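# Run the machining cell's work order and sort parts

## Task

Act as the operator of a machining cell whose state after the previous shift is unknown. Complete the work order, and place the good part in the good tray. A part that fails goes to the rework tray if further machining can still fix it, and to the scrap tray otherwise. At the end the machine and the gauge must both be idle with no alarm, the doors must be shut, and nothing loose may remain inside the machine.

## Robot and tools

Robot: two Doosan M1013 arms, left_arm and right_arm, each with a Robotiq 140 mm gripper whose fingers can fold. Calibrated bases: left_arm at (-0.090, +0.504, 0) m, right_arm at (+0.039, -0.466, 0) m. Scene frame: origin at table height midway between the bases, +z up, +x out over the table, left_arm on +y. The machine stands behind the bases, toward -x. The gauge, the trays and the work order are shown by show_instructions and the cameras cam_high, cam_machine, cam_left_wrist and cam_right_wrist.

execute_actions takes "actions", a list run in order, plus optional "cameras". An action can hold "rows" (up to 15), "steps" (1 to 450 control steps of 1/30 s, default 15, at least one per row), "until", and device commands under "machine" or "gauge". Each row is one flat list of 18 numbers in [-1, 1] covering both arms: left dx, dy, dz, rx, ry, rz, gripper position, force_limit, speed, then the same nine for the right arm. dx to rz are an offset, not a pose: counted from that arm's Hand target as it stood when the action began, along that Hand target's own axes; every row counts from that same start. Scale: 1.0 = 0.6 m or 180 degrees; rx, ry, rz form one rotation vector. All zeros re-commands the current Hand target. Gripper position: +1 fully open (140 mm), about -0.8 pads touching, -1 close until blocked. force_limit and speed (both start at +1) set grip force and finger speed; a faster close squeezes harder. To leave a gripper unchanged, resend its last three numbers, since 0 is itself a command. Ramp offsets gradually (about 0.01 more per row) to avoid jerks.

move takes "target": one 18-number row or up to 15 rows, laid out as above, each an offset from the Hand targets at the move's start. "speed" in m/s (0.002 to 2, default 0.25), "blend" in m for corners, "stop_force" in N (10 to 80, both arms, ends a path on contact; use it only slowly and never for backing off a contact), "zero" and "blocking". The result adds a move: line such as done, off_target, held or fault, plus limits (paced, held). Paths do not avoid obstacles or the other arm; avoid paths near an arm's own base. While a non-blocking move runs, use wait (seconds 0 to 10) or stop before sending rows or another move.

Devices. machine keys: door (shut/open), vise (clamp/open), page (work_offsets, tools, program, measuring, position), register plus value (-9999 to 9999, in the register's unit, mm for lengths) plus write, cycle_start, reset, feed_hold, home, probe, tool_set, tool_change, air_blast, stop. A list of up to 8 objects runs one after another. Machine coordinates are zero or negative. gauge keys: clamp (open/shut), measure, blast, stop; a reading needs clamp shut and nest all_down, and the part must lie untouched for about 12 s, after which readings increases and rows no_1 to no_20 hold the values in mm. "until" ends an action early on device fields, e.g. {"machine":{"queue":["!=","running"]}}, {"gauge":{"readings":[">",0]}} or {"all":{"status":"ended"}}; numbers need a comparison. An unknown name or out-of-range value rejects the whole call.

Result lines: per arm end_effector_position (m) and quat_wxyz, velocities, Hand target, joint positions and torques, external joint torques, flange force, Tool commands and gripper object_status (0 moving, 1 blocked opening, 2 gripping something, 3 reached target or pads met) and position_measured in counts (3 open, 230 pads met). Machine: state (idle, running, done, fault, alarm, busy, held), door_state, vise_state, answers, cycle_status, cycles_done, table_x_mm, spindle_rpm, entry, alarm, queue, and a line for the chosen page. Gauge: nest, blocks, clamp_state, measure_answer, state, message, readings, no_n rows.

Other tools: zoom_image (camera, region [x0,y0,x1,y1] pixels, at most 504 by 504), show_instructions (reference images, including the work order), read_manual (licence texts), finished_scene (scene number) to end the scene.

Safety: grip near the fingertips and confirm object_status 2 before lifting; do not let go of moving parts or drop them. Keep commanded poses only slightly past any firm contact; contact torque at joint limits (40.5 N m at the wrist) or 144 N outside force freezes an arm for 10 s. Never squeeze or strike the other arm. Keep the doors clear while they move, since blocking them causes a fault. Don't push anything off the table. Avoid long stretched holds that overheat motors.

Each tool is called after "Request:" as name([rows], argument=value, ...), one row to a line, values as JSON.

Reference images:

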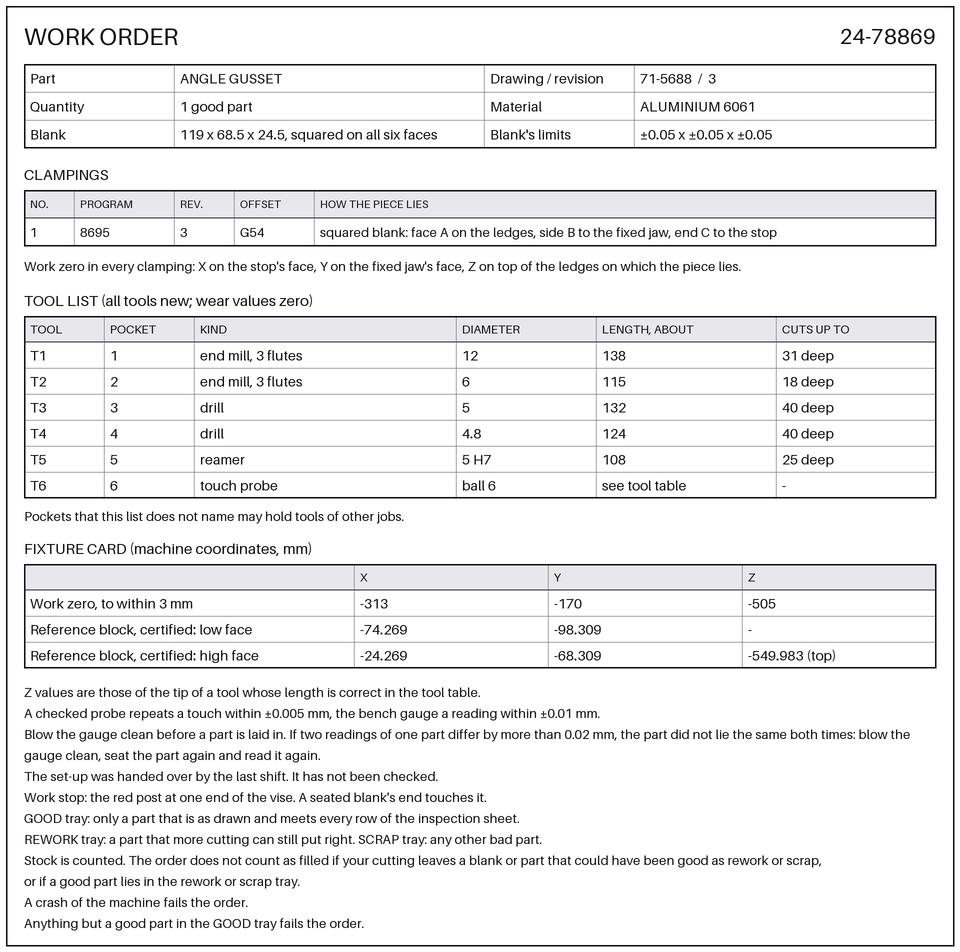

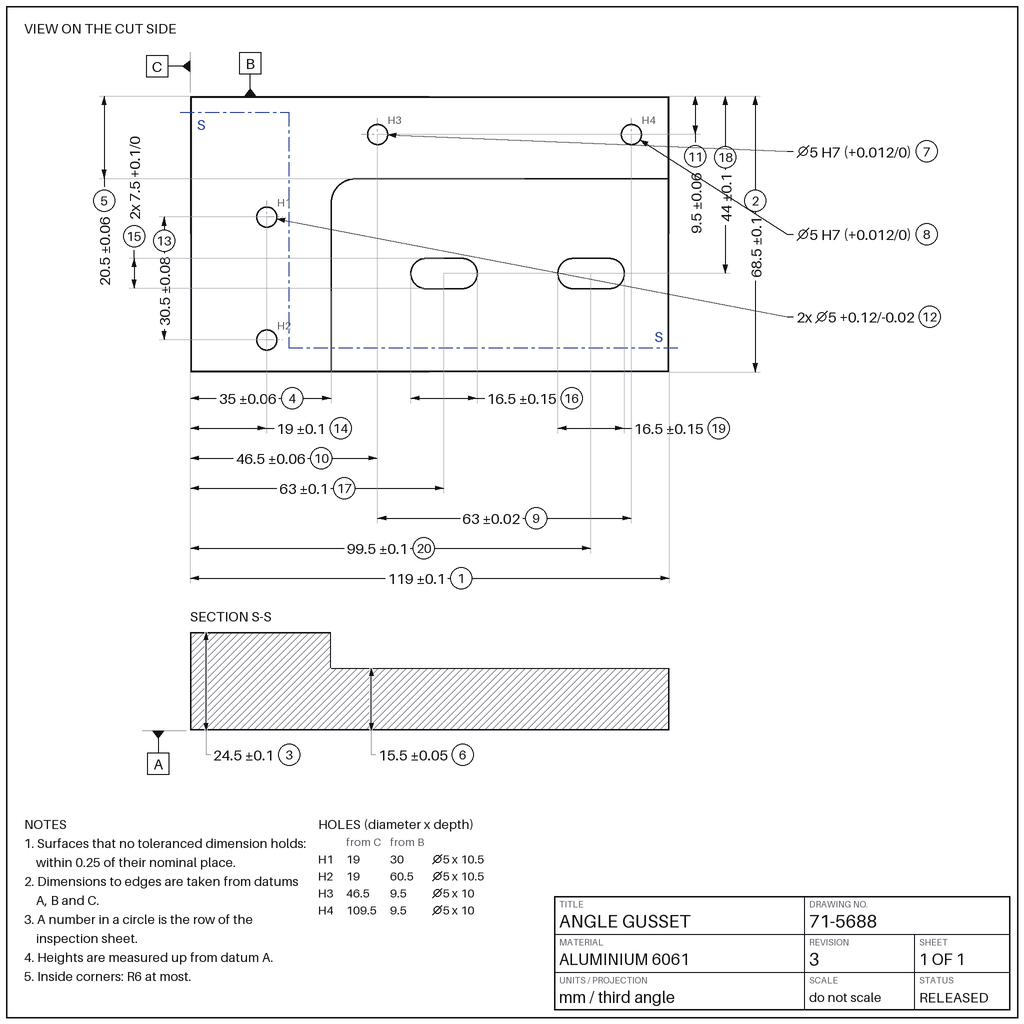

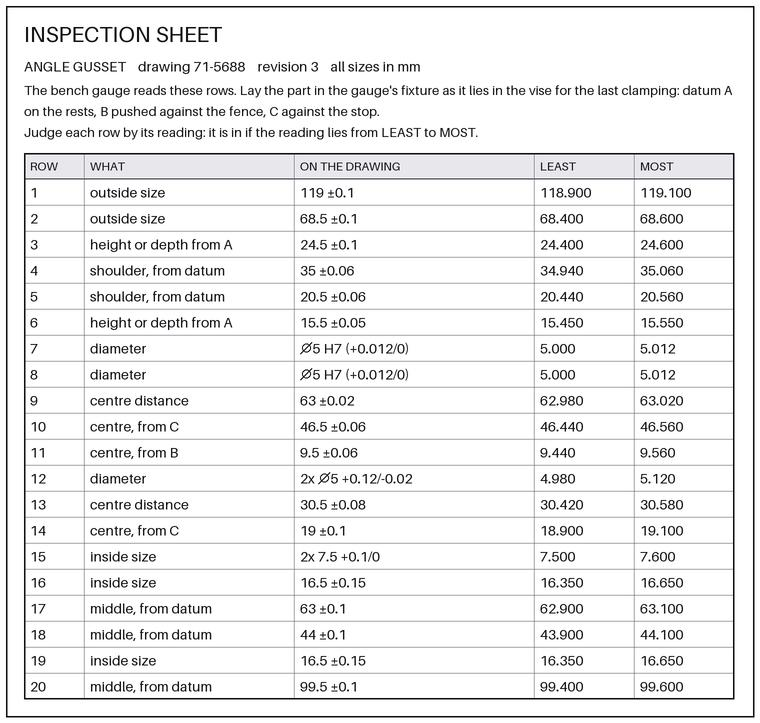

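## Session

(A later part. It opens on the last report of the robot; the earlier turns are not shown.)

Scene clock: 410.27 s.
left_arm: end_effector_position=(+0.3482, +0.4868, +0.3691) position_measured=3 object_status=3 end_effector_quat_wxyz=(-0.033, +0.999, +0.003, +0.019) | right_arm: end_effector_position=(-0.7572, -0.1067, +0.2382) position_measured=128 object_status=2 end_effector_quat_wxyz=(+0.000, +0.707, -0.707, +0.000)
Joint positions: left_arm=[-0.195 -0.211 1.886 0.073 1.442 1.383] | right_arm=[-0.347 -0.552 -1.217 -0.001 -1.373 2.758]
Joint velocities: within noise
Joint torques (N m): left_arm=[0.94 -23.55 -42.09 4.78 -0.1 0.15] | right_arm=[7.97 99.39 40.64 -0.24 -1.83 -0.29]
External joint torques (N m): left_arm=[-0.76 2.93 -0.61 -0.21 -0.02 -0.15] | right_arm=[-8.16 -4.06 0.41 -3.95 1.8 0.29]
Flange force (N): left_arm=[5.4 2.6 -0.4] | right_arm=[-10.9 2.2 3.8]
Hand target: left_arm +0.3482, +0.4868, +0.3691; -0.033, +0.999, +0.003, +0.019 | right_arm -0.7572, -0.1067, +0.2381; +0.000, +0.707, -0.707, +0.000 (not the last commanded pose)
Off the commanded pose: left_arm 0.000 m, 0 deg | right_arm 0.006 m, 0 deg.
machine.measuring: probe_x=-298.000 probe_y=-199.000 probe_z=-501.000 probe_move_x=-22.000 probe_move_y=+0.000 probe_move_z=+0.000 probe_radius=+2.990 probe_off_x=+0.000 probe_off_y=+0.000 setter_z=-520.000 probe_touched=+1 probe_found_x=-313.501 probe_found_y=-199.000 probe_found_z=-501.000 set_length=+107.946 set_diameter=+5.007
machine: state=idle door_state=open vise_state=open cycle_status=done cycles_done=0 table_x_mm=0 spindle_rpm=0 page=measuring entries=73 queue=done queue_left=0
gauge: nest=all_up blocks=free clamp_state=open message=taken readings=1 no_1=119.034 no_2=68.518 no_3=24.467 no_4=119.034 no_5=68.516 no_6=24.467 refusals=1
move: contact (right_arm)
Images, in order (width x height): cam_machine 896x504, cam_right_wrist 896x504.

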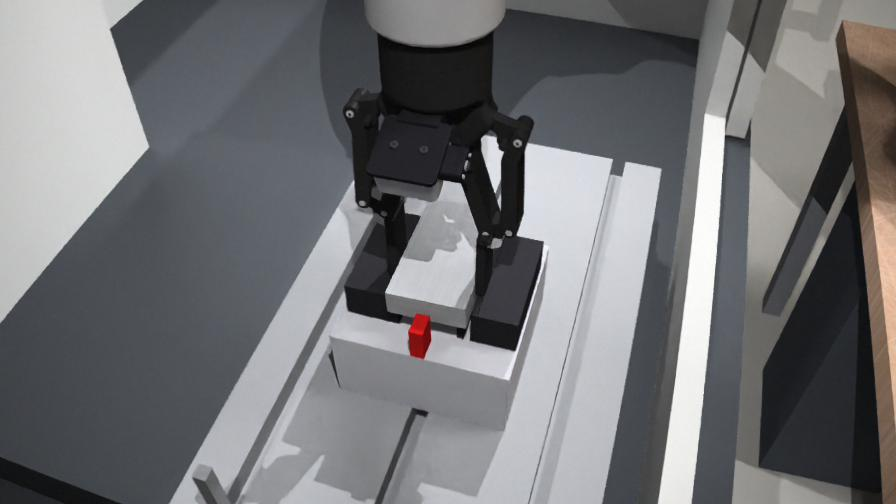

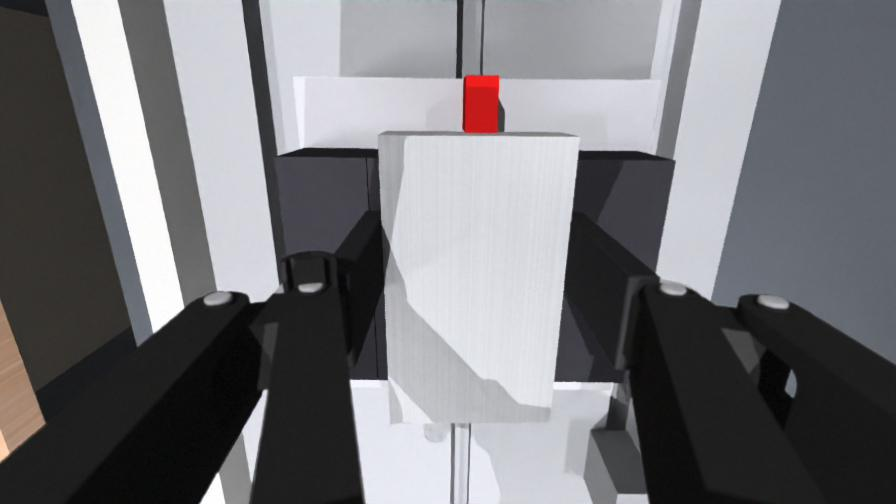

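Request:
move(target=[0,0,0,0,0,0,1,1,1,-0.0003,0.0032,0,0,0,0,-1,0,-1], speed=0.02, cameras=[])

Request:
move(target=[0,0,0,0,0,0,1,1,1,0,0,0.008,0,0,0,-1,0,-1], speed=0.01, stop_force=10, cameras=[])

Scene clock: 411.50 s.
left_arm: end_effector_position=(+0.3482, +0.4868, +0.3691) position_measured=3 object_status=3 end_effector_quat_wxyz=(-0.033, +0.999, +0.003, +0.019) | right_arm: end_effector_position=(-0.7591, -0.1066, +0.2381) position_measured=128 object_status=2 end_effector_quat_wxyz=(+0.000, +0.707, -0.707, +0.000)
Joint positions: left_arm=[-0.195 -0.211 1.886 0.073 1.442 1.383] | right_arm=[-0.347 -0.555 -1.212 -0.001 -1.375 2.759]
Joint velocities: within noise
Joint torques (N m): left_arm=[0.71 -23.88 -42.08 4.82 -0.08 0.18] | right_arm=[4.73 100.47 43.42 -1.27 -0.31 -0.26]
External joint torques (N m): left_arm=[-0.7 3.4 -0.53 -0.26 -0.04 -0.18] | right_arm=[-4.78 -4.98 -2.43 -2.9 0.28 0.26]
Flange force (N): left_arm=[6.1 2.6 -0.1] | right_arm=[-5.4 -0.5 5.3]
Hand target: left_arm +0.3482, +0.4868, +0.3691; -0.033, +0.999, +0.003, +0.019 | right_arm -0.7591, -0.1066, +0.2381; +0.000, +0.707, -0.707, +0.000
Off the commanded pose: left_arm 0.000 m, 0 deg | right_arm 0.000 m, 0 deg.
machine.measuring: probe_x=-298.000 probe_y=-199.000 probe_z=-501.000 probe_move_x=-22.000 probe_move_y=+0.000 probe_move_z=+0.000 probe_radius=+2.990 probe_off_x=+0.000 probe_off_y=+0.000 setter_z=-520.000 probe_touched=+1 probe_found_x=-313.501 probe_found_y=-199.000 probe_found_z=-501.000 set_length=+107.946 set_diameter=+5.007
machine: state=idle door_state=open vise_state=open cycle_status=done cycles_done=0 table_x_mm=0 spindle_rpm=0 page=measuring entries=73 queue=done queue_left=0
gauge: nest=all_up blocks=free clamp_state=open message=taken readings=1 no_1=119.034 no_2=68.518 no_3=24.467 no_4=119.034 no_5=68.516 no_6=24.467 refusals=1
move: done
No camera images: "cameras" was empty.

Scene clock: 412.23 s.
left_arm: end_effector_position=(+0.3482, +0.4868, +0.3691) position_measured=3 object_status=3 end_effector_quat_wxyz=(-0.033, +0.999, +0.003, +0.019) | right_arm: end_effector_position=(-0.7592, -0.1066, +0.2369) position_measured=128 object_status=2 end_effector_quat_wxyz=(+0.000, +0.707, -0.707, +0.000)
Joint positions: left_arm=[-0.195 -0.211 1.886 0.073 1.442 1.383] | right_arm=[-0.347 -0.555 -1.214 -0.001 -1.372 2.759]
Joint velocities: within noise
Joint torques (N m): left_arm=[0.69 -23.99 -41.91 4.81 -0.08 0.19] | right_arm=[3.89 77.49 30.78 -1.91 0.58 -0.26]
External joint torques (N m): left_arm=[-0.68 3.46 -0.83 -0.24 -0.05 -0.2] | right_arm=[-4.04 18.07 10.27 -2.27 -0.6 0.26]
Flange force (N): left_arm=[6.6 2.7 -0.6] | right_arm=[-3.1 -3.6 -20.3]
Hand target: left_arm +0.3482, +0.4868, +0.3691; -0.033, +0.999, +0.003, +0.019 | right_arm -0.7592, -0.1066, +0.2369; +0.000, +0.707, -0.707, +0.000 (not the last commanded pose)
Off the commanded pose: left_arm 0.000 m, 0 deg | right_arm 0.004 m, 0 deg.
machine.measuring: probe_x=-298.000 probe_y=-199.000 probe_z=-501.000 probe_move_x=-22.000 probe_move_y=+0.000 probe_move_z=+0.000 probe_radius=+2.990 probe_off_x=+0.000 probe_off_y=+0.000 setter_z=-520.000 probe_touched=+1 probe_found_x=-313.501 probe_found_y=-199.000 probe_found_z=-501.000 set_length=+107.946 set_diameter=+5.007
machine: state=idle door_state=open vise_state=open cycle_status=done cycles_done=0 table_x_mm=0 spindle_rpm=0 page=measuring entries=73 queue=done queue_left=0
gauge: nest=all_up blocks=free clamp_state=open message=taken readings=1 no_1=119.034 no_2=68.518 no_3=24.467 no_4=119.034 no_5=68.516 no_6=24.467 refusals=1
move: contact (right_arm)
No camera images: "cameras" was empty.

Request:
execute_actions([
  {"rows":[[0,0,0,0,0,0,1,1,1,0,0,0,0,0,0,0.2,0,-1]],"steps":25},
], cameras=[])

Request:
move([
  [0,0,0,0,0,0,1,1,1,0,0,-0.0833,0,0,0,0.2,0,-1],
], speed=0.1, cameras=["cam_machine","cam_right_wrist"])

Scene clock: 414.10 s.
left_arm: end_effector_position=(+0.3482, +0.4868, +0.3691) position_measured=3 object_status=3 end_effector_quat_wxyz=(-0.033, +0.999, +0.003, +0.019) | right_arm: end_effector_position=(-0.7592, -0.1066, +0.2369) position_measured=104 object_status=3 end_effector_quat_wxyz=(+0.000, +0.707, -0.707, +0.000)
Joint positions: left_arm=[-0.195 -0.211 1.886 0.073 1.442 1.383] | right_arm=[-0.347 -0.555 -1.214 -0.001 -1.372 2.759]
Joint velocities: within noise
Joint torques (N m): left_arm=[0.91 -23.98 -41.97 4.79 -0.12 0.19] | right_arm=[-2.66 95.34 40.42 -4.27 -0.11 -0.34]
External joint torques (N m): left_arm=[-0.96 3.38 -0.83 -0.22 0 -0.19] | right_arm=[2.62 0.23 0.58 0.1 0.08 0.34]
Flange force (N): left_arm=[6.3 3.3 -0.7] | right_arm=[2.7 2.2 -0.7]
Hand target: left_arm +0.3482, +0.4868, +0.3691; -0.033, +0.999, +0.003, +0.019 | right_arm -0.7592, -0.1066, +0.2369; +0.000, +0.707, -0.707, +0.000
Off the commanded pose: left_arm 0.000 m, 0 deg | right_arm 0.000 m, 0 deg.
machine.measuring: probe_x=-298.000 probe_y=-199.000 probe_z=-501.000 probe_move_x=-22.000 probe_move_y=+0.000 probe_move_z=+0.000 probe_radius=+2.990 probe_off_x=+0.000 probe_off_y=+0.000 setter_z=-520.000 probe_touched=+1 probe_found_x=-313.501 probe_found_y=-199.000 probe_found_z=-501.000 set_length=+107.946 set_diameter=+5.007
machine: state=idle door_state=open vise_state=open cycle_status=done cycles_done=0 table_x_mm=0 spindle_rpm=0 page=measuring entries=73 queue=done queue_left=0
gauge: nest=all_up blocks=free clamp_state=open message=taken readings=1 no_1=119.034 no_2=68.518 no_3=24.467 no_4=119.034 no_5=68.516 no_6=24.467 refusals=1
No camera images: "cameras" was empty.

Scene clock: 414.97 s.
left_arm: end_effector_position=(+0.3482, +0.4868, +0.3691) position_measured=3 object_status=3 end_effector_quat_wxyz=(-0.033, +0.999, +0.003, +0.019) | right_arm: end_effector_position=(-0.7591, -0.1066, +0.2868) position_measured=104 object_status=3 end_effector_quat_wxyz=(+0.000, +0.707, -0.707, +0.000)
Joint positions: left_arm=[-0.195 -0.211 1.886 0.073 1.442 1.383] | right_arm=[-0.347 -0.542 -1.145 -0.001 -1.455 2.759]
Joint velocities: within noise
Joint torques (N m): left_arm=[0.72 -23.99 -42 4.81 -0.06 0.16] | right_arm=[-2.22 94.56 40.69 -4.3 0.06 -0.31]
External joint torques (N m): left_arm=[-0.65 3.37 -0.84 -0.23 -0.07 -0.17] | right_arm=[1.99 0.4 0.89 0.05 -0.09 0.31]
Flange force (N): left_arm=[6.5 2.5 -0.6] | right_arm=[1.7 2.7 -1.5]
Hand target: left_arm +0.3482, +0.4868, +0.3691; -0.033, +0.999, +0.003, +0.019 | right_arm -0.7592, -0.1066, +0.2869; +0.000, +0.707, -0.707, +0.000
Off the commanded pose: left_arm 0.000 m, 0 deg | right_arm 0.000 m, 0 deg.
machine.measuring: probe_x=-298.000 probe_y=-199.000 probe_z=-501.000 probe_move_x=-22.000 probe_move_y=+0.000 probe_move_z=+0.000 probe_radius=+2.990 probe_off_x=+0.000 probe_off_y=+0.000 setter_z=-520.000 probe_touched=+1 probe_found_x=-313.501 probe_found_y=-199.000 probe_found_z=-501.000 set_length=+107.946 set_diameter=+5.007
machine: state=idle door_state=open vise_state=open cycle_status=done cycles_done=0 table_x_mm=0 spindle_rpm=0 page=measuring entries=73 queue=done queue_left=0
gauge: nest=all_up blocks=free clamp_state=open message=taken readings=1 no_1=119.034 no_2=68.518 no_3=24.467 no_4=119.034 no_5=68.516 no_6=24.467 refusals=1
move: done
Images, in order (width x height): cam_machine 896x504, cam_right_wrist 896x504.

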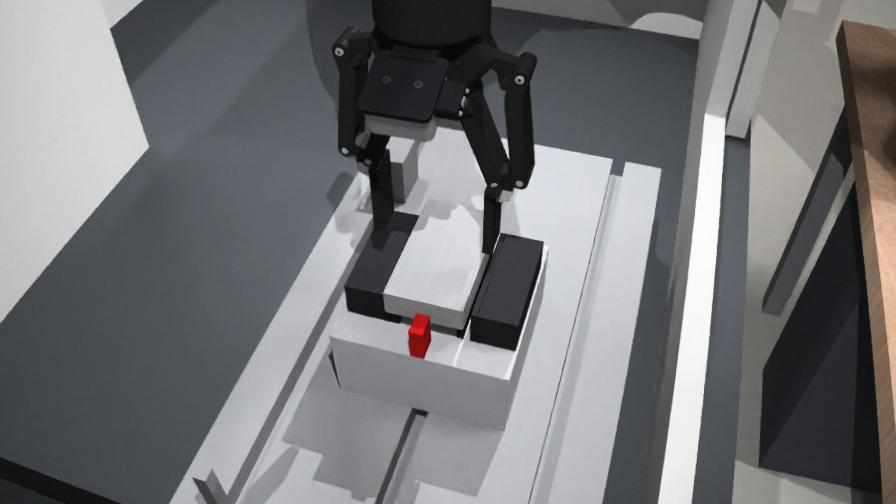

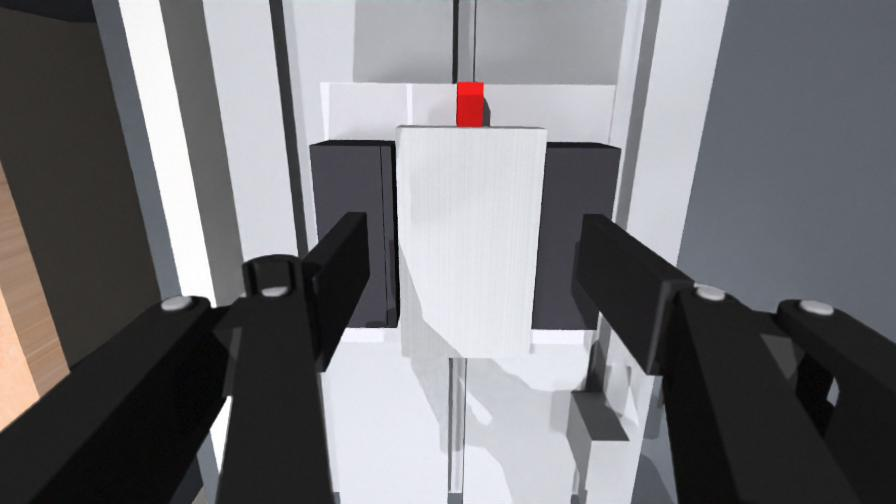

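Request:
move([
  [0,0,0,0,0,0,1,1,1,-0.171,0,0,0,0,0,-1,0,0],
  [0,0,0,0,0,0,1,1,1,-0.171,0,0.0725,0,0,0,-1,0,0],
], speed=[0.12,0.08], cameras=["cam_machine","cam_right_wrist"])

Request:
move(target=[0,0,0,0,0,0,1,1,1,0.04,0,0,0,0,0,-1,0,0], speed=0.012, stop_force=10, cameras=["cam_machine","cam_right_wrist"])

Scene clock: 417.33 s.
left_arm: end_effector_position=(+0.3482, +0.4868, +0.3691) position_measured=3 object_status=3 end_effector_quat_wxyz=(-0.033, +0.999, +0.003, +0.019) | right_arm: end_effector_position=(-0.7591, -0.0040, +0.2436) position_measured=233 object_status=3 end_effector_quat_wxyz=(+0.000, +0.707, -0.707, +0.000)
Joint positions: left_arm=[-0.195 -0.211 1.886 0.073 1.442 1.383] | right_arm=[-0.45 -0.635 -1.071 -0.001 -1.435 2.655]
Joint velocities: within noise
Joint torques (N m): left_arm=[0.93 -24.06 -42.05 4.77 -0.14 0.17] | right_arm=[-2.45 102.68 41.27 -4.29 -0.27 -0.3]
External joint torques (N m): left_arm=[-0.94 3.55 -0.65 -0.2 0.01 -0.18] | right_arm=[2.22 0.21 0.24 0.06 0.25 0.3]
Flange force (N): left_arm=[6.4 3.2 -0.4] | right_arm=[2.4 1.3 0.0]
Hand target: left_arm +0.3482, +0.4868, +0.3691; -0.033, +0.999, +0.003, +0.019 | right_arm -0.7591, -0.0040, +0.2435; +0.000, +0.707, -0.707, +0.000
Off the commanded pose: left_arm 0.000 m, 0 deg | right_arm 0.000 m, 0 deg.
machine.measuring: probe_x=-298.000 probe_y=-199.000 probe_z=-501.000 probe_move_x=-22.000 probe_move_y=+0.000 probe_move_z=+0.000 probe_radius=+2.990 probe_off_x=+0.000 probe_off_y=+0.000 setter_z=-520.000 probe_touched=+1 probe_found_x=-313.501 probe_found_y=-199.000 probe_found_z=-501.000 set_length=+107.946 set_diameter=+5.007
machine: state=idle door_state=open vise_state=open cycle_status=done cycles_done=0 table_x_mm=0 spindle_rpm=0 page=measuring entries=73 queue=done queue_left=0
gauge: nest=all_up blocks=free clamp_state=open message=taken readings=1 no_1=119.034 no_2=68.518 no_3=24.467 no_4=119.034 no_5=68.516 no_6=24.467 refusals=1
move: done
Images, in order (width x height): cam_machine 896x504, cam_right_wrist 896x504.

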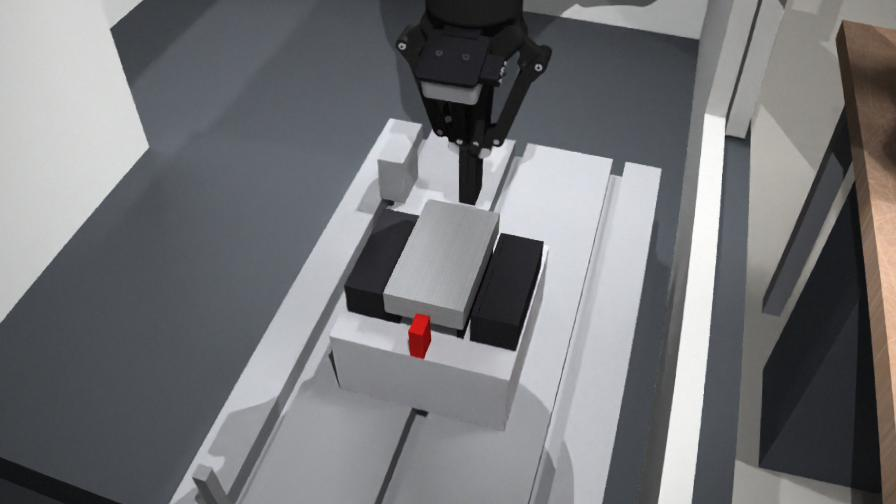

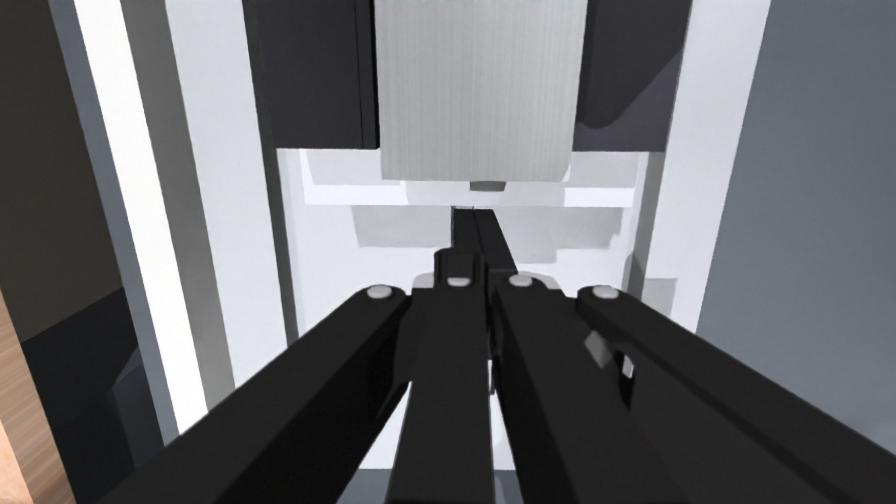

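Scene clock: 419.23 s.
left_arm: end_effector_position=(+0.3482, +0.4868, +0.3691) position_measured=3 object_status=3 end_effector_quat_wxyz=(-0.033, +0.999, +0.003, +0.019) | right_arm: end_effector_position=(-0.7592, -0.0169, +0.2435) position_measured=233 object_status=3 end_effector_quat_wxyz=(+0.000, +0.707, -0.707, -0.001)
Joint positions: left_arm=[-0.195 -0.211 1.886 0.073 1.442 1.383] | right_arm=[-0.438 -0.623 -1.091 -0.001 -1.427 2.668]
Joint velocities: within noise
Joint torques (N m): left_arm=[0.88 -23.91 -41.99 4.83 -0.08 0.15] | right_arm=[12.31 102.98 37.34 1.28 -3.37 -0.35]
External joint torques (N m): left_arm=[-0.81 3.38 -0.74 -0.25 -0.04 -0.15] | right_arm=[-12.31 -1.76 3.88 -5.48 3.35 0.35]
Flange force (N): left_arm=[6.3 2.8 -0.5] | right_arm=[-16.9 3.4 0.6]
Hand target: left_arm +0.3482, +0.4868, +0.3691; -0.033, +0.999, +0.003, +0.019 | right_arm -0.7592, -0.0169, +0.2435; +0.000, +0.707, -0.707, -0.001 (not the last commanded pose)
Off the commanded pose: left_arm 0.000 m, 0 deg | right_arm 0.011 m, 0 deg.
machine.measuring: probe_x=-298.000 probe_y=-199.000 probe_z=-501.000 probe_move_x=-22.000 probe_move_y=+0.000 probe_move_z=+0.000 probe_radius=+2.990 probe_off_x=+0.000 probe_off_y=+0.000 setter_z=-520.000 probe_touched=+1 probe_found_x=-313.501 probe_found_y=-199.000 probe_found_z=-501.000 set_length=+107.946 set_diameter=+5.007
machine: state=idle door_state=open vise_state=open cycle_status=done cycles_done=0 table_x_mm=0 spindle_rpm=0 page=measuring entries=73 queue=done queue_left=0
gauge: nest=all_up blocks=free clamp_state=open message=taken readings=1 no_1=119.034 no_2=68.518 no_3=24.467 no_4=119.034 no_5=68.516 no_6=24.467 refusals=1
move: contact (right_arm)
Images, in order (width x height): cam_machine 896x504, cam_right_wrist 896x504.

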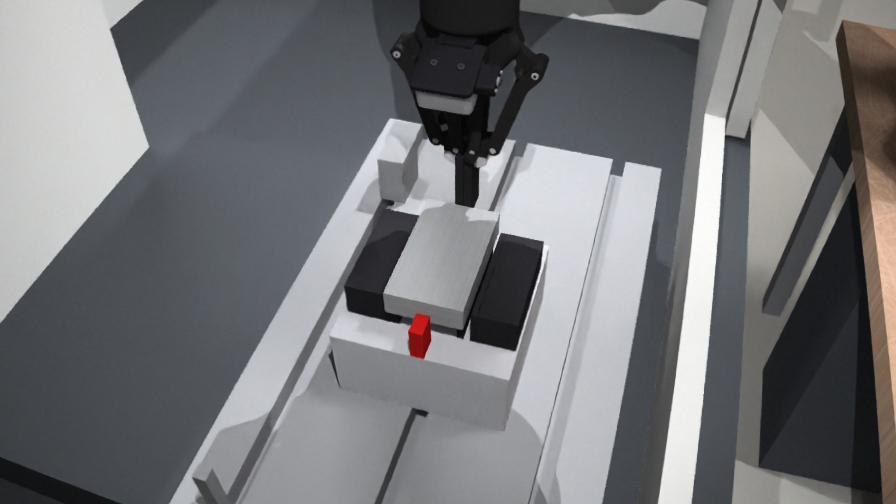

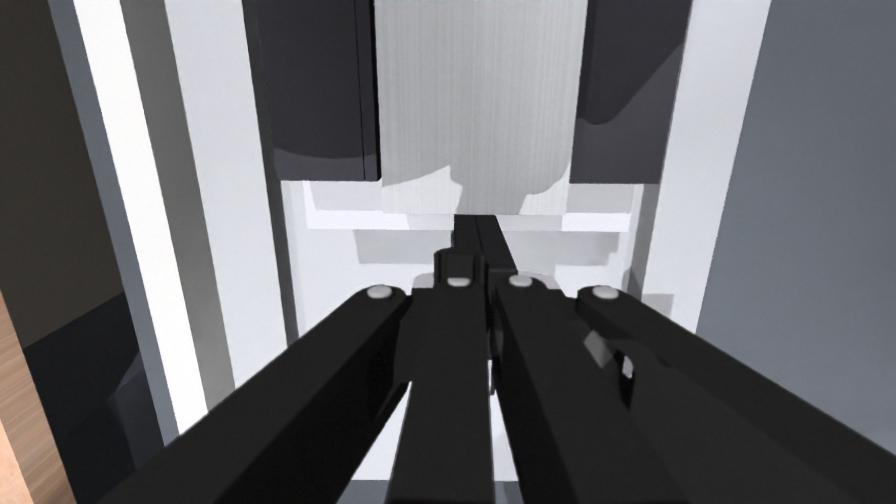

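Request:
execute_actions([
  {"machine":{"vise":"clamp"},"steps":90,"until":{"machine":{"vise_state":"clamped"}}},
], cameras=["cam_machine"])

Scene clock: 420.27 s.
left_arm: end_effector_position=(+0.3482, +0.4868, +0.3691) position_measured=3 object_status=3 end_effector_quat_wxyz=(-0.033, +0.999, +0.003, +0.019) | right_arm: end_effector_position=(-0.7592, -0.0169, +0.2435) position_measured=233 object_status=3 end_effector_quat_wxyz=(+0.000, +0.707, -0.707, -0.001)
Joint positions: left_arm=[-0.195 -0.211 1.886 0.073 1.442 1.383] | right_arm=[-0.438 -0.624 -1.09 -0.001 -1.427 2.668]
Joint velocities: within noise
Joint torques (N m): left_arm=[0.93 -23.75 -41.96 4.82 -0.1 0.16] | right_arm=[9.97 104.36 37.01 0.5 -4.37 -0.38]
External joint torques (N m): left_arm=[-0.83 3.16 -0.79 -0.24 -0.03 -0.16] | right_arm=[-10.11 -2.43 4.44 -4.72 4.34 0.38]
Flange force (N): left_arm=[6.0 2.9 -0.7] | right_arm=[-15.6 6.0 1.6]
Hand target: left_arm +0.3482, +0.4868, +0.3691; -0.033, +0.999, +0.003, +0.019 | right_arm -0.7592, -0.0169, +0.2435; +0.000, +0.707, -0.707, -0.001 (not the last commanded pose)
Tool commands: left_gripper/position=+1.0 left_gripper/force_limit=+1.0 left_gripper/speed=+1.0 right_gripper/position=-1.0 right_gripper/force_limit=+0.0 right_gripper/speed=+0.0
Off the commanded pose: left_arm 0.000 m, 0 deg | right_arm 0.011 m, 0 deg.
machine.measuring: probe_x=-298.000 probe_y=-199.000 probe_z=-501.000 probe_move_x=-22.000 probe_move_y=+0.000 probe_move_z=+0.000 probe_radius=+2.990 probe_off_x=+0.000 probe_off_y=+0.000 setter_z=-520.000 probe_touched=+1 probe_found_x=-313.501 probe_found_y=-199.000 probe_found_z=-501.000 set_length=+107.946 set_diameter=+5.007
machine: state=idle door_state=open vise_state=clamped cycle_status=done cycles_done=0 table_x_mm=0 spindle_rpm=0 page=measuring entries=73 queue=running queue_left=0
gauge: nest=all_up blocks=free clamp_state=open message=taken readings=1 no_1=119.034 no_2=68.518 no_3=24.467 no_4=119.034 no_5=68.516 no_6=24.467 refusals=1
Images, in order (width x height): cam_machine 896x504.

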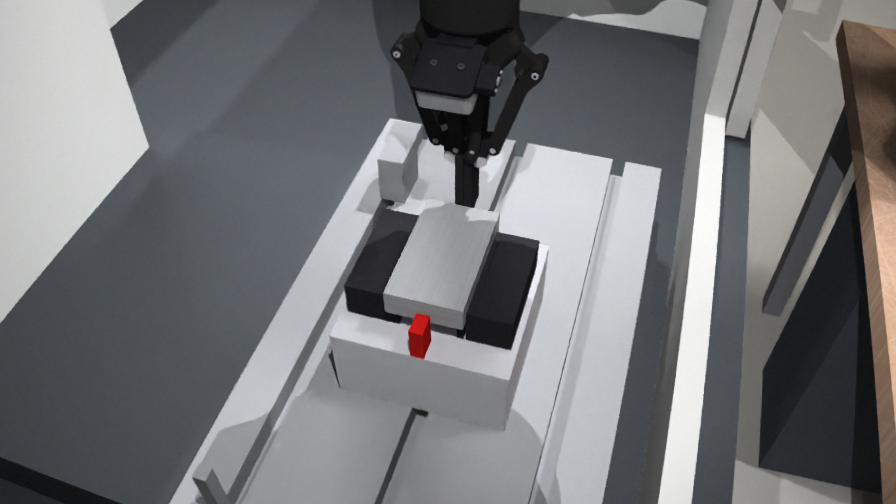

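Request:
move([
  [0,0,0,0,0,0,1,1,1,-0.025,0,0,0,0,0,-1,0,0],
  [0,0,0,0,0,0,1,1,1,-0.025,0,-0.294,0,0,0,-1,0,0],
  [0,0,0,0,0,0,1,1,1,-0.2115,-0.2653,-0.3108,0,0,0,-1,0,0],
  [0,0,0,0,0,0,1,1,1,-0.1615,-0.797,-0.3108,0,0,0,-1,0,0],
], speed=[0.05,0.2,0.25,0.3], blend=[0.003,0.03,0.03,0], cameras=["cam_machine"])

Request:
move([
  [0,0,0,0,0,0,1,1,1,0,-0.55,-0.08,0,0,0,-1,0,0],
  [0,0,0,0,0,0,1,1,1,0,-0.85,-0.08,0,0,0,-1,0,0],
], speed=0.3, blend=0.05, cameras=["cam_machine","cam_high"])

Scene clock: 432.43 s.
left_arm: end_effector_position=(+0.3482, +0.4868, +0.3691) position_measured=3 object_status=3 end_effector_quat_wxyz=(-0.033, +0.999, +0.003, +0.019) | right_arm: end_effector_position=(-0.7585, -0.0022, +0.3780) position_measured=233 object_status=3 end_effector_quat_wxyz=(+0.000, +0.707, -0.707, -0.001)
Joint positions: left_arm=[-0.195 -0.211 1.886 0.073 1.442 1.383] | right_arm=[-0.452 -0.631 -0.837 -0.001 -1.672 2.653]
Joint velocities: within noise
Joint torques (N m): left_arm=[0.99 -23.54 -41.96 4.8 -0.04 0.17] | right_arm=[3.94 115.33 51.37 -4.74 -0.29 -0.35]
External joint torques (N m): left_arm=[-0.92 2.84 -0.91 -0.21 -0.09 -0.17] | right_arm=[-3.88 -12.8 -9.79 0.52 0.26 0.35]
External joint torques when the fault began: right_arm=[-18.61 -69.88 -53.38 1.08 0.77 0.26]
Flange force (N): left_arm=[5.6 3.0 -0.8] | right_arm=[0.6 -8.6 18.9]
Flange force when the fault began (N): right_arm=[3.3 -45.2 101.6]
Hand target: left_arm +0.3482, +0.4868, +0.3691; -0.033, +0.999, +0.003, +0.019 | right_arm -0.7585, -0.0022, +0.3780; +0.000, +0.707, -0.707, -0.001 (not the last commanded pose)
Tool commands: left_gripper/position=+1.0 left_gripper/force_limit=+1.0 left_gripper/speed=+1.0 right_gripper/position=-1.0 right_gripper/force_limit=+0.003922 right_gripper/speed=+0.003922
Off the commanded pose: left_arm 0.000 m, 0 deg | right_arm 0.487 m, 0 deg.
FORCE FAULT: contact force on the right arm reached its limit, and that arm stopped for 10 seconds. The contact can be on any part of that arm, not only on its tool. That arm's remaining commands of this call were not run. That arm's target is now where it stood when the stop ended, not its last command. That arm accepts commands again.
machine.measuring: probe_x=-298.000 probe_y=-199.000 probe_z=-501.000 probe_move_x=-22.000 probe_move_y=+0.000 probe_move_z=+0.000 probe_radius=+2.990 probe_off_x=+0.000 probe_off_y=+0.000 setter_z=-520.000 probe_touched=+1 probe_found_x=-313.501 probe_found_y=-199.000 probe_found_z=-501.000 set_length=+107.946 set_diameter=+5.007
machine: state=idle door_state=open vise_state=clamped cycle_status=done cycles_done=0 table_x_mm=0 spindle_rpm=0 page=measuring entries=73 queue=done queue_left=0
gauge: nest=all_up blocks=free clamp_state=open message=taken readings=1 no_1=119.034 no_2=68.518 no_3=24.467 no_4=119.034 no_5=68.516 no_6=24.467 refusals=1
move: fault (right_arm); path passed 1 of 4 targets
Images, in order (width x height): cam_machine 896x504.

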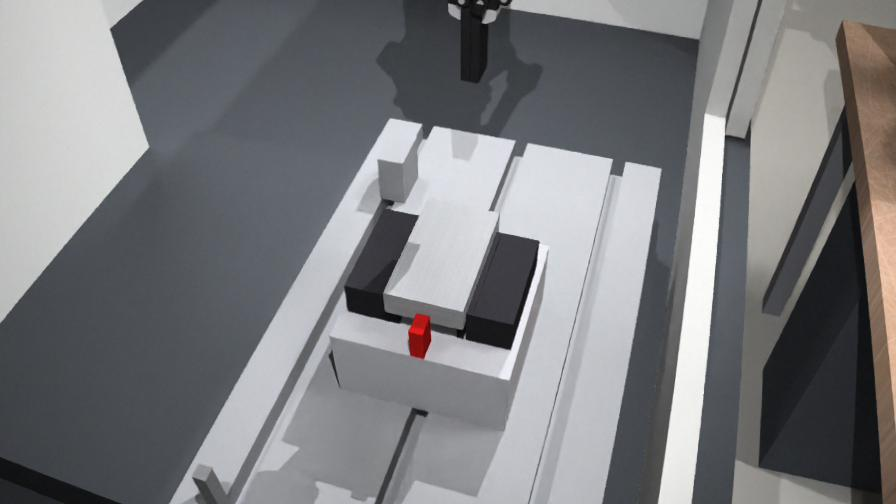

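not run: an earlier result of this reply reported a stop or a fault. Calls in your next reply go to the robot.

Request:
move([
  [0,0,0,0,0,0,1,1,1,0,-0.06,0.02,0,0,0,-1,0,0],
  [0,0,0,0,0,0,1,1,1,-0.187,-0.264,-0.087,0,0,0,-1,0,0],
  [0,0,0,0,0,0,1,1,1,-0.137,-0.796,-0.087,0,0,0,-1,0,0],
], speed=[0.06,0.2,0.3], blend=[0.01,0.03,0], cameras=["cam_machine"])

Request:
move([
  [0,0,0,0,0,0,1,1,1,0,-0.55,-0.08,0,0,0,-1,0,0],
  [0,0,0,0,0,0,1,1,1,0,-0.85,-0.08,0,0,0,-1,0,0],
], speed=0.3, blend=0.05, cameras=["cam_machine","cam_high"])

Scene clock: 436.50 s.
left_arm: end_effector_position=(+0.3482, +0.4868, +0.3691) position_measured=3 object_status=3 end_effector_quat_wxyz=(-0.033, +0.999, +0.003, +0.019) | right_arm: end_effector_position=(-0.2809, +0.0796, +0.4298) position_measured=233 object_status=3 end_effector_quat_wxyz=(+0.000, +0.707, -0.707, -0.001)
Joint positions: left_arm=[-0.195 -0.211 1.886 0.073 1.442 1.383] | right_arm=[-0.949 -0.117 -1.465 0 -1.558 2.157]
Joint velocities: within noise
Joint torques (N m): left_arm=[0.92 -23.52 -42.04 4.79 -0.09 0.17] | right_arm=[-2.44 53.92 41.38 -4.35 -0.11 -0.48]
External joint torques (N m): left_arm=[-1.03 3 -0.82 -0.22 -0.04 -0.17] | right_arm=[2.45 -0.36 0.35 0.08 0.07 0.48]
Flange force (N): left_arm=[5.7 3.3 -0.7] | right_arm=[1.5 4.5 -0.5]
Hand target: left_arm +0.3482, +0.4868, +0.3691; -0.033, +0.999, +0.003, +0.019 | right_arm -0.2808, +0.0796, +0.4298; +0.000, +0.707, -0.707, -0.001
Off the commanded pose: left_arm 0.000 m, 0 deg | right_arm 0.000 m, 0 deg.
machine.measuring: probe_x=-298.000 probe_y=-199.000 probe_z=-501.000 probe_move_x=-22.000 probe_move_y=+0.000 probe_move_z=+0.000 probe_radius=+2.990 probe_off_x=+0.000 probe_off_y=+0.000 setter_z=-520.000 probe_touched=+1 probe_found_x=-313.501 probe_found_y=-199.000 probe_found_z=-501.000 set_length=+107.946 set_diameter=+5.007
machine: state=idle door_state=open vise_state=clamped cycle_status=done cycles_done=0 table_x_mm=0 spindle_rpm=0 page=measuring entries=73 queue=done queue_left=0
gauge: nest=all_up blocks=free clamp_state=open message=taken readings=1 no_1=119.034 no_2=68.518 no_3=24.467 no_4=119.034 no_5=68.516 no_6=24.467 refusals=1
move: done
Images, in order (width x height): cam_machine 896x504.

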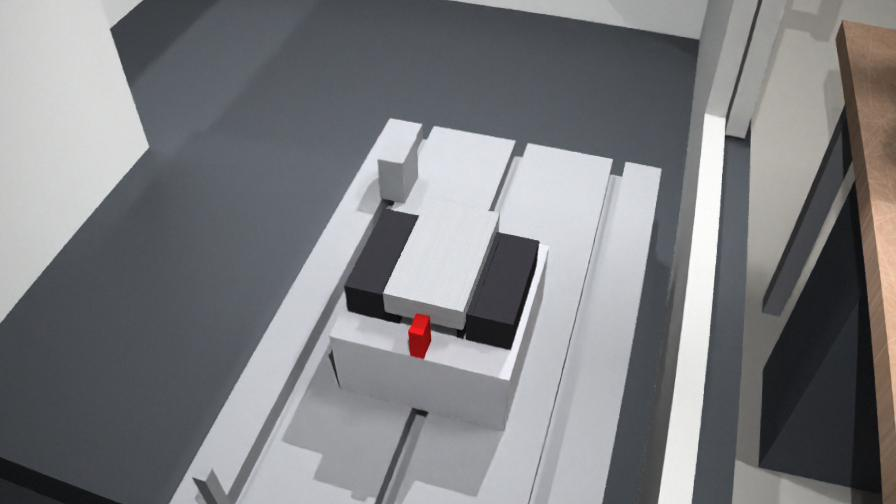

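Scene clock: 438.70 s.
left_arm: end_effector_position=(+0.3482, +0.4868, +0.3691) position_measured=3 object_status=3 end_effector_quat_wxyz=(-0.033, +0.999, +0.003, +0.019) | right_arm: end_effector_position=(+0.2292, +0.0791, +0.4773) position_measured=233 object_status=3 end_effector_quat_wxyz=(+0.000, +0.707, -0.707, -0.001)
Joint positions: left_arm=[-0.195 -0.211 1.886 0.073 1.442 1.383] | right_arm=[-1.81 -0.029 -1.474 0.002 -1.637 1.295]
Joint velocities: within noise
Joint torques (N m): left_arm=[0.93 -23.09 -42.03 4.79 -0.07 0.15] | right_arm=[-1.81 45.38 41.33 -4.39 -0.11 -0.36]
External joint torques (N m): left_arm=[-0.87 2.66 -0.55 -0.24 -0.05 -0.15] | right_arm=[1.89 -0.94 0.25 0.12 0.06 0.37]
Flange force (N): left_arm=[4.8 2.8 -0.3] | right_arm=[-2.9 3.1 -0.5]
Hand target: left_arm +0.3482, +0.4868, +0.3691; -0.033, +0.999, +0.003, +0.019 | right_arm +0.2293, +0.0791, +0.4773; +0.000, +0.707, -0.707, -0.001
Off the commanded pose: left_arm 0.000 m, 0 deg | right_arm 0.000 m, 0 deg.
machine.measuring: probe_x=-298.000 probe_y=-199.000 probe_z=-501.000 probe_move_x=-22.000 probe_move_y=+0.000 probe_move_z=+0.000 probe_radius=+2.990 probe_off_x=+0.000 probe_off_y=+0.000 setter_z=-520.000 probe_touched=+1 probe_found_x=-313.501 probe_found_y=-199.000 probe_found_z=-501.000 set_length=+107.946 set_diameter=+5.007
machine: state=idle door_state=open vise_state=clamped cycle_status=done cycles_done=0 table_x_mm=0 spindle_rpm=0 page=measuring entries=73 queue=done queue_left=0
gauge: nest=all_up blocks=free clamp_state=open message=taken readings=1 no_1=119.034 no_2=68.518 no_3=24.467 no_4=119.034 no_5=68.516 no_6=24.467 refusals=1
move: done
Images, in order (width x height): cam_high 896x504, cam_machine 896x504.

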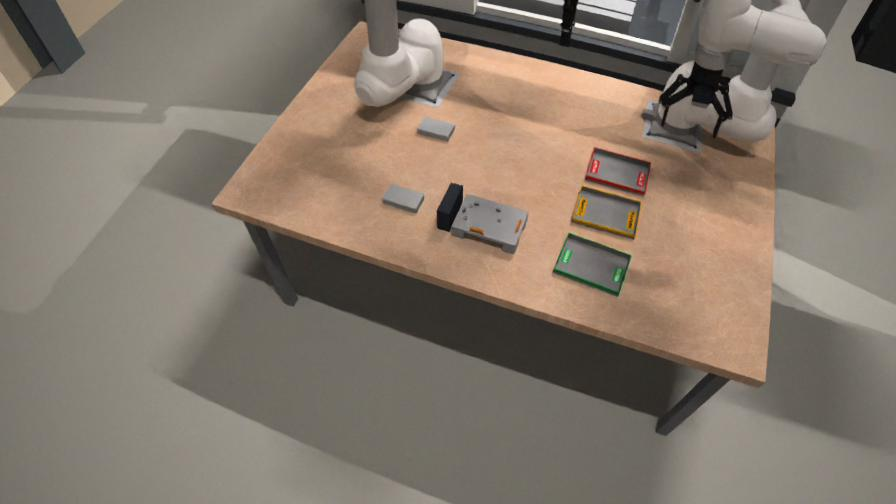

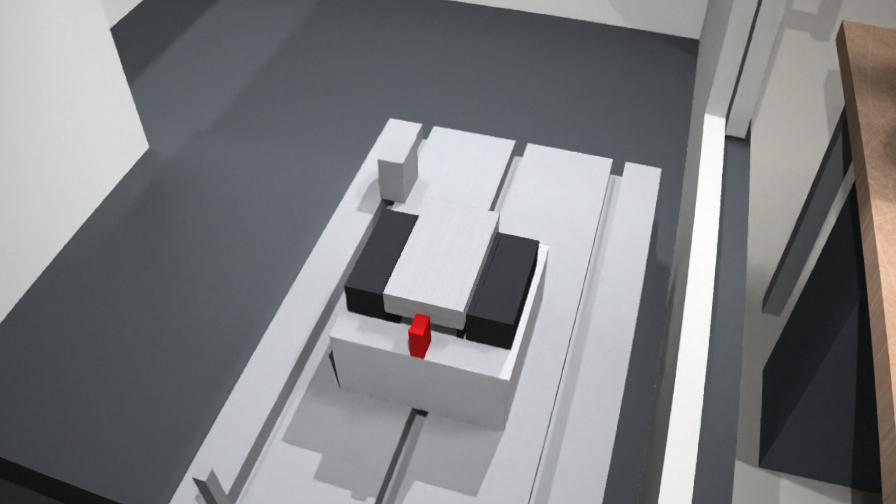

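Request:
execute_actions([
  {"machine":[{"door":"shut"},{"register":"tool_call","value":6,"write":true},{"tool_change":true},{"register":"probe_x","value":-185,"write":true},{"register":"probe_y","value":-203,"write":true},{"register":"probe_z","value":-488,"write":true},{"probe":true}],"steps":450,"until":{"machine":{"queue":["!=","running"]}}},
  {"steps":450,"until":{"machine":{"queue":["!=","running"]}}},
  {"steps":450,"until":{"machine":{"queue":["!=","running"]}}},
], cameras=[])

Scene clock: 454.97 s.
left_arm: end_effector_position=(+0.3482, +0.4868, +0.3691) position_measured=3 object_status=3 end_effector_quat_wxyz=(-0.033, +0.999, +0.003, +0.019) | right_arm: end_effector_position=(+0.2293, +0.0791, +0.4773) position_measured=233 object_status=3 end_effector_quat_wxyz=(+0.000, +0.707, -0.707, -0.001)
Joint positions: left_arm=[-0.195 -0.211 1.886 0.073 1.442 1.383] | right_arm=[-1.81 -0.029 -1.474 0.002 -1.637 1.295]
Joint velocities: within noise
Joint torques (N m): left_arm=[0.67 -23.75 -41.89 4.83 -0.07 0.18] | right_arm=[-2.57 44.69 41.15 -4.41 -0.14 -0.29]
External joint torques (N m): left_arm=[-0.74 3.31 -0.77 -0.27 -0.06 -0.19] | right_arm=[2.52 -0.22 0.45 0.12 0.09 0.29]
External joint torques at the end of the 1st action: left_arm=[-0.59 3.39 -0.54 -0.25 -0.05 -0.12] | right_arm=[2.23 0.07 0.56 0.07 0.06 0.28]
External joint torques at the end of the 2nd action: left_arm=[-0.96 3.24 -0.71 -0.26 -0.01 -0.19] | right_arm=[2.5 0.23 0.74 0.09 0.09 0.29]
Flange force (N): left_arm=[6.2 2.7 -0.5] | right_arm=[-2.4 4.3 -0.7]
Flange force at the end of the 1st action (N): left_arm=[6.2 2.3 -0.1] | right_arm=[-2.0 3.9 -0.9]
Flange force at the end of the 2nd action (N): left_arm=[5.9 3.2 -0.6] | right_arm=[-2.1 4.4 -1.2]
Hand target: left_arm +0.3482, +0.4868, +0.3691; -0.033, +0.999, +0.003, +0.019 | right_arm +0.2293, +0.0791, +0.4773; +0.000, +0.707, -0.707, -0.001
Tool commands: left_gripper/position=+1.0 left_gripper/force_limit=+1.0 left_gripper/speed=+1.0 right_gripper/position=-1.0 right_gripper/force_limit=+0.0 right_gripper/speed=+0.0
Off the commanded pose: left_arm 0.000 m, 0 deg | right_arm 0.000 m, 0 deg.
machine.measuring: probe_x=-185.000 probe_y=-203.000 probe_z=-488.000 probe_move_x=-22.000 probe_move_y=+0.000 probe_move_z=+0.000 probe_radius=+2.990 probe_off_x=+0.000 probe_off_y=+0.000 setter_z=-520.000 probe_touched=+1 probe_found_x=-194.473 probe_found_y=-203.000 probe_found_z=-488.000 set_length=+107.946 set_diameter=+5.007
machine: state=idle door_state=shut vise_state=clamped cycle_status=done cycles_done=0 table_x_mm=0 spindle_rpm=0 page=measuring entries=79 queue=done queue_left=0
gauge: nest=all_up blocks=free clamp_state=open message=taken readings=1 no_1=119.034 no_2=68.518 no_3=24.467 no_4=119.034 no_5=68.516 no_6=24.467 refusals=1
No camera images: "cameras" was empty.

Request:
execute_actions([
  {"machine":[{"register":"probe_move_x","value":0,"write":true},{"register":"probe_move_z","value":-9,"write":true},{"register":"probe_x","value":-300,"write":true},{"register":"probe_y","value":-178,"write":true},{"register":"probe_z","value":-473,"write":true},{"probe":true}],"steps":450,"until":{"machine":{"queue":["!=","running"]}}},
], cameras=[])

Request:
execute_actions([
  {"machine":[{"register":"probe_x","value":-205,"write":true},{"register":"probe_y","value":-230,"write":true},{"probe":true}],"steps":450,"until":{"machine":{"queue":["!=","running"]}}},
], cameras=[])

Request:
execute_actions([
  {"machine":[{"register":"probe_move_z","value":0,"write":true},{"register":"probe_move_y","value":12,"write":true},{"register":"probe_x","value":-250,"write":true},{"register":"probe_y","value":-246,"write":true},{"register":"probe_z","value":-484,"write":true},{"probe":true}],"steps":450,"until":{"machine":{"queue":["!=","running"]}}},
], cameras=[])

Scene clock: 463.17 s.
left_arm: end_effector_position=(+0.3482, +0.4868, +0.3691) position_measured=3 object_status=3 end_effector_quat_wxyz=(-0.033, +0.999, +0.003, +0.019) | right_arm: end_effector_position=(+0.2293, +0.0791, +0.4773) position_measured=233 object_status=3 end_effector_quat_wxyz=(+0.000, +0.707, -0.707, -0.001)
Joint positions: left_arm=[-0.195 -0.211 1.886 0.073 1.442 1.383] | right_arm=[-1.81 -0.029 -1.474 0.002 -1.637 1.295]
Joint velocities: within noise
Joint torques (N m): left_arm=[0.42 -23.71 -41.9 4.78 -0.07 0.18] | right_arm=[-2.35 44.87 41.17 -4.38 -0.11 -0.31]
External joint torques (N m): left_arm=[-0.42 3.25 -0.73 -0.22 -0.05 -0.18] | right_arm=[2.38 -0.36 0.47 0.09 0.07 0.31]
Flange force (N): left_arm=[6.2 2.0 -0.4] | right_arm=[-2.6 4.1 -0.8]
Hand target: left_arm +0.3482, +0.4868, +0.3691; -0.033, +0.999, +0.003, +0.019 | right_arm +0.2293, +0.0791, +0.4773; +0.000, +0.707, -0.707, -0.001
Tool commands: left_gripper/position=+1.0 left_gripper/force_limit=+1.0 left_gripper/speed=+1.0 right_gripper/position=-1.0 right_gripper/force_limit=+0.0 right_gripper/speed=+0.0
Off the commanded pose: left_arm 0.000 m, 0 deg | right_arm 0.000 m, 0 deg.
machine.measuring: probe_x=-300.000 probe_y=-178.000 probe_z=-473.000 probe_move_x=+0.000 probe_move_y=+0.000 probe_move_z=-9.000 probe_radius=+2.990 probe_off_x=+0.000 probe_off_y=+0.000 setter_z=-520.000 probe_touched=+1 probe_found_x=-300.000 probe_found_y=-178.000 probe_found_z=-478.331 set_length=+107.946 set_diameter=+5.007
machine: state=idle door_state=shut vise_state=clamped cycle_status=done cycles_done=0 table_x_mm=0 spindle_rpm=0 page=measuring entries=85 queue=done queue_left=0
gauge: nest=all_up blocks=free clamp_state=open message=taken readings=1 no_1=119.034 no_2=68.518 no_3=24.467 no_4=119.034 no_5=68.516 no_6=24.467 refusals=1
No camera images: "cameras" was empty.

Scene clock: 470.30 s.
left_arm: end_effector_position=(+0.3482, +0.4868, +0.3691) position_measured=3 object_status=3 end_effector_quat_wxyz=(-0.033, +0.999, +0.003, +0.019) | right_arm: end_effector_position=(+0.2293, +0.0791, +0.4773) position_measured=233 object_status=3 end_effector_quat_wxyz=(+0.000, +0.707, -0.707, -0.001)
Joint positions: left_arm=[-0.195 -0.211 1.886 0.073 1.442 1.383] | right_arm=[-1.81 -0.029 -1.474 0.002 -1.637 1.295]
Joint velocities: within noise
Joint torques (N m): left_arm=[0.78 -23.56 -42.08 4.86 -0.04 0.15] | right_arm=[-2.16 44.64 41.08 -4.39 -0.14 -0.29]
External joint torques (N m): left_arm=[-0.87 3.01 -0.69 -0.3 -0.09 -0.16] | right_arm=[2.12 -0.04 0.6 0.09 0.09 0.29]
Flange force (N): left_arm=[5.6 2.9 -0.4] | right_arm=[-2.1 3.7 -1.0]
Hand target: left_arm +0.3482, +0.4868, +0.3691; -0.033, +0.999, +0.003, +0.019 | right_arm +0.2293, +0.0791, +0.4773; +0.000, +0.707, -0.707, -0.001
Tool commands: left_gripper/position=+1.0 left_gripper/force_limit=+1.0 left_gripper/speed=+1.0 right_gripper/position=-1.0 right_gripper/force_limit=+0.0 right_gripper/speed=+0.0
Off the commanded pose: left_arm 0.000 m, 0 deg | right_arm 0.000 m, 0 deg.
machine.measuring: probe_x=-205.000 probe_y=-230.000 probe_z=-473.000 probe_move_x=+0.000 probe_move_y=+0.000 probe_move_z=-9.000 probe_radius=+2.990 probe_off_x=+0.000 probe_off_y=+0.000 setter_z=-520.000 probe_touched=+1 probe_found_x=-205.000 probe_found_y=-230.000 probe_found_z=-478.275 set_length=+107.946 set_diameter=+5.007
machine: state=idle door_state=shut vise_state=clamped cycle_status=done cycles_done=0 table_x_mm=0 spindle_rpm=0 page=measuring entries=88 queue=done queue_left=0
gauge: nest=all_up blocks=free clamp_state=open message=taken readings=1 no_1=119.034 no_2=68.518 no_3=24.467 no_4=119.034 no_5=68.516 no_6=24.467 refusals=1
No camera images: "cameras" was empty.

Scene clock: 478.40 s.
left_arm: end_effector_position=(+0.3482, +0.4868, +0.3691) position_measured=3 object_status=3 end_effector_quat_wxyz=(-0.033, +0.999, +0.003, +0.019) | right_arm: end_effector_position=(+0.2293, +0.0791, +0.4773) position_measured=233 object_status=3 end_effector_quat_wxyz=(+0.000, +0.707, -0.707, -0.001)
Joint positions: left_arm=[-0.195 -0.211 1.886 0.073 1.442 1.383] | right_arm=[-1.81 -0.029 -1.474 0.002 -1.637 1.295]
Joint velocities: within noise
Joint torques (N m): left_arm=[1 -24.26 -42.08 4.77 -0.09 0.17] | right_arm=[-2.45 44.76 41.04 -4.39 -0.12 -0.3]
External joint torques (N m): left_arm=[-1.11 3.81 -0.64 -0.2 -0.04 -0.17] | right_arm=[2.39 0.03 0.64 0.1 0.07 0.3]
Flange force (N): left_arm=[6.7 3.6 -0.3] | right_arm=[-2.2 4.2 -1.1]
Hand target: left_arm +0.3482, +0.4868, +0.3691; -0.033, +0.999, +0.003, +0.019 | right_arm +0.2293, +0.0791, +0.4773; +0.000, +0.707, -0.707, -0.001
Tool commands: left_gripper/position=+1.0 left_gripper/force_limit=+1.0 left_gripper/speed=+1.0 right_gripper/position=-1.0 right_gripper/force_limit=+0.0 right_gripper/speed=+0.0
Off the commanded pose: left_arm 0.000 m, 0 deg | right_arm 0.000 m, 0 deg.
machine.measuring: probe_x=-250.000 probe_y=-246.000 probe_z=-484.000 probe_move_x=+0.000 probe_move_y=+12.000 probe_move_z=+0.000 probe_radius=+2.990 probe_off_x=+0.000 probe_off_y=+0.000 setter_z=-520.000 probe_touched=+1 probe_found_x=-250.000 probe_found_y=-237.259 probe_found_z=-484.000 set_length=+107.946 set_diameter=+5.007
machine: state=idle door_state=shut vise_state=clamped cycle_status=done cycles_done=0 table_x_mm=0 spindle_rpm=0 page=measuring entries=94 queue=done queue_left=0
gauge: nest=all_up blocks=free clamp_state=open message=taken readings=1 no_1=119.034 no_2=68.518 no_3=24.467 no_4=119.034 no_5=68.516 no_6=24.467 refusals=1
No camera images: "cameras" was empty.


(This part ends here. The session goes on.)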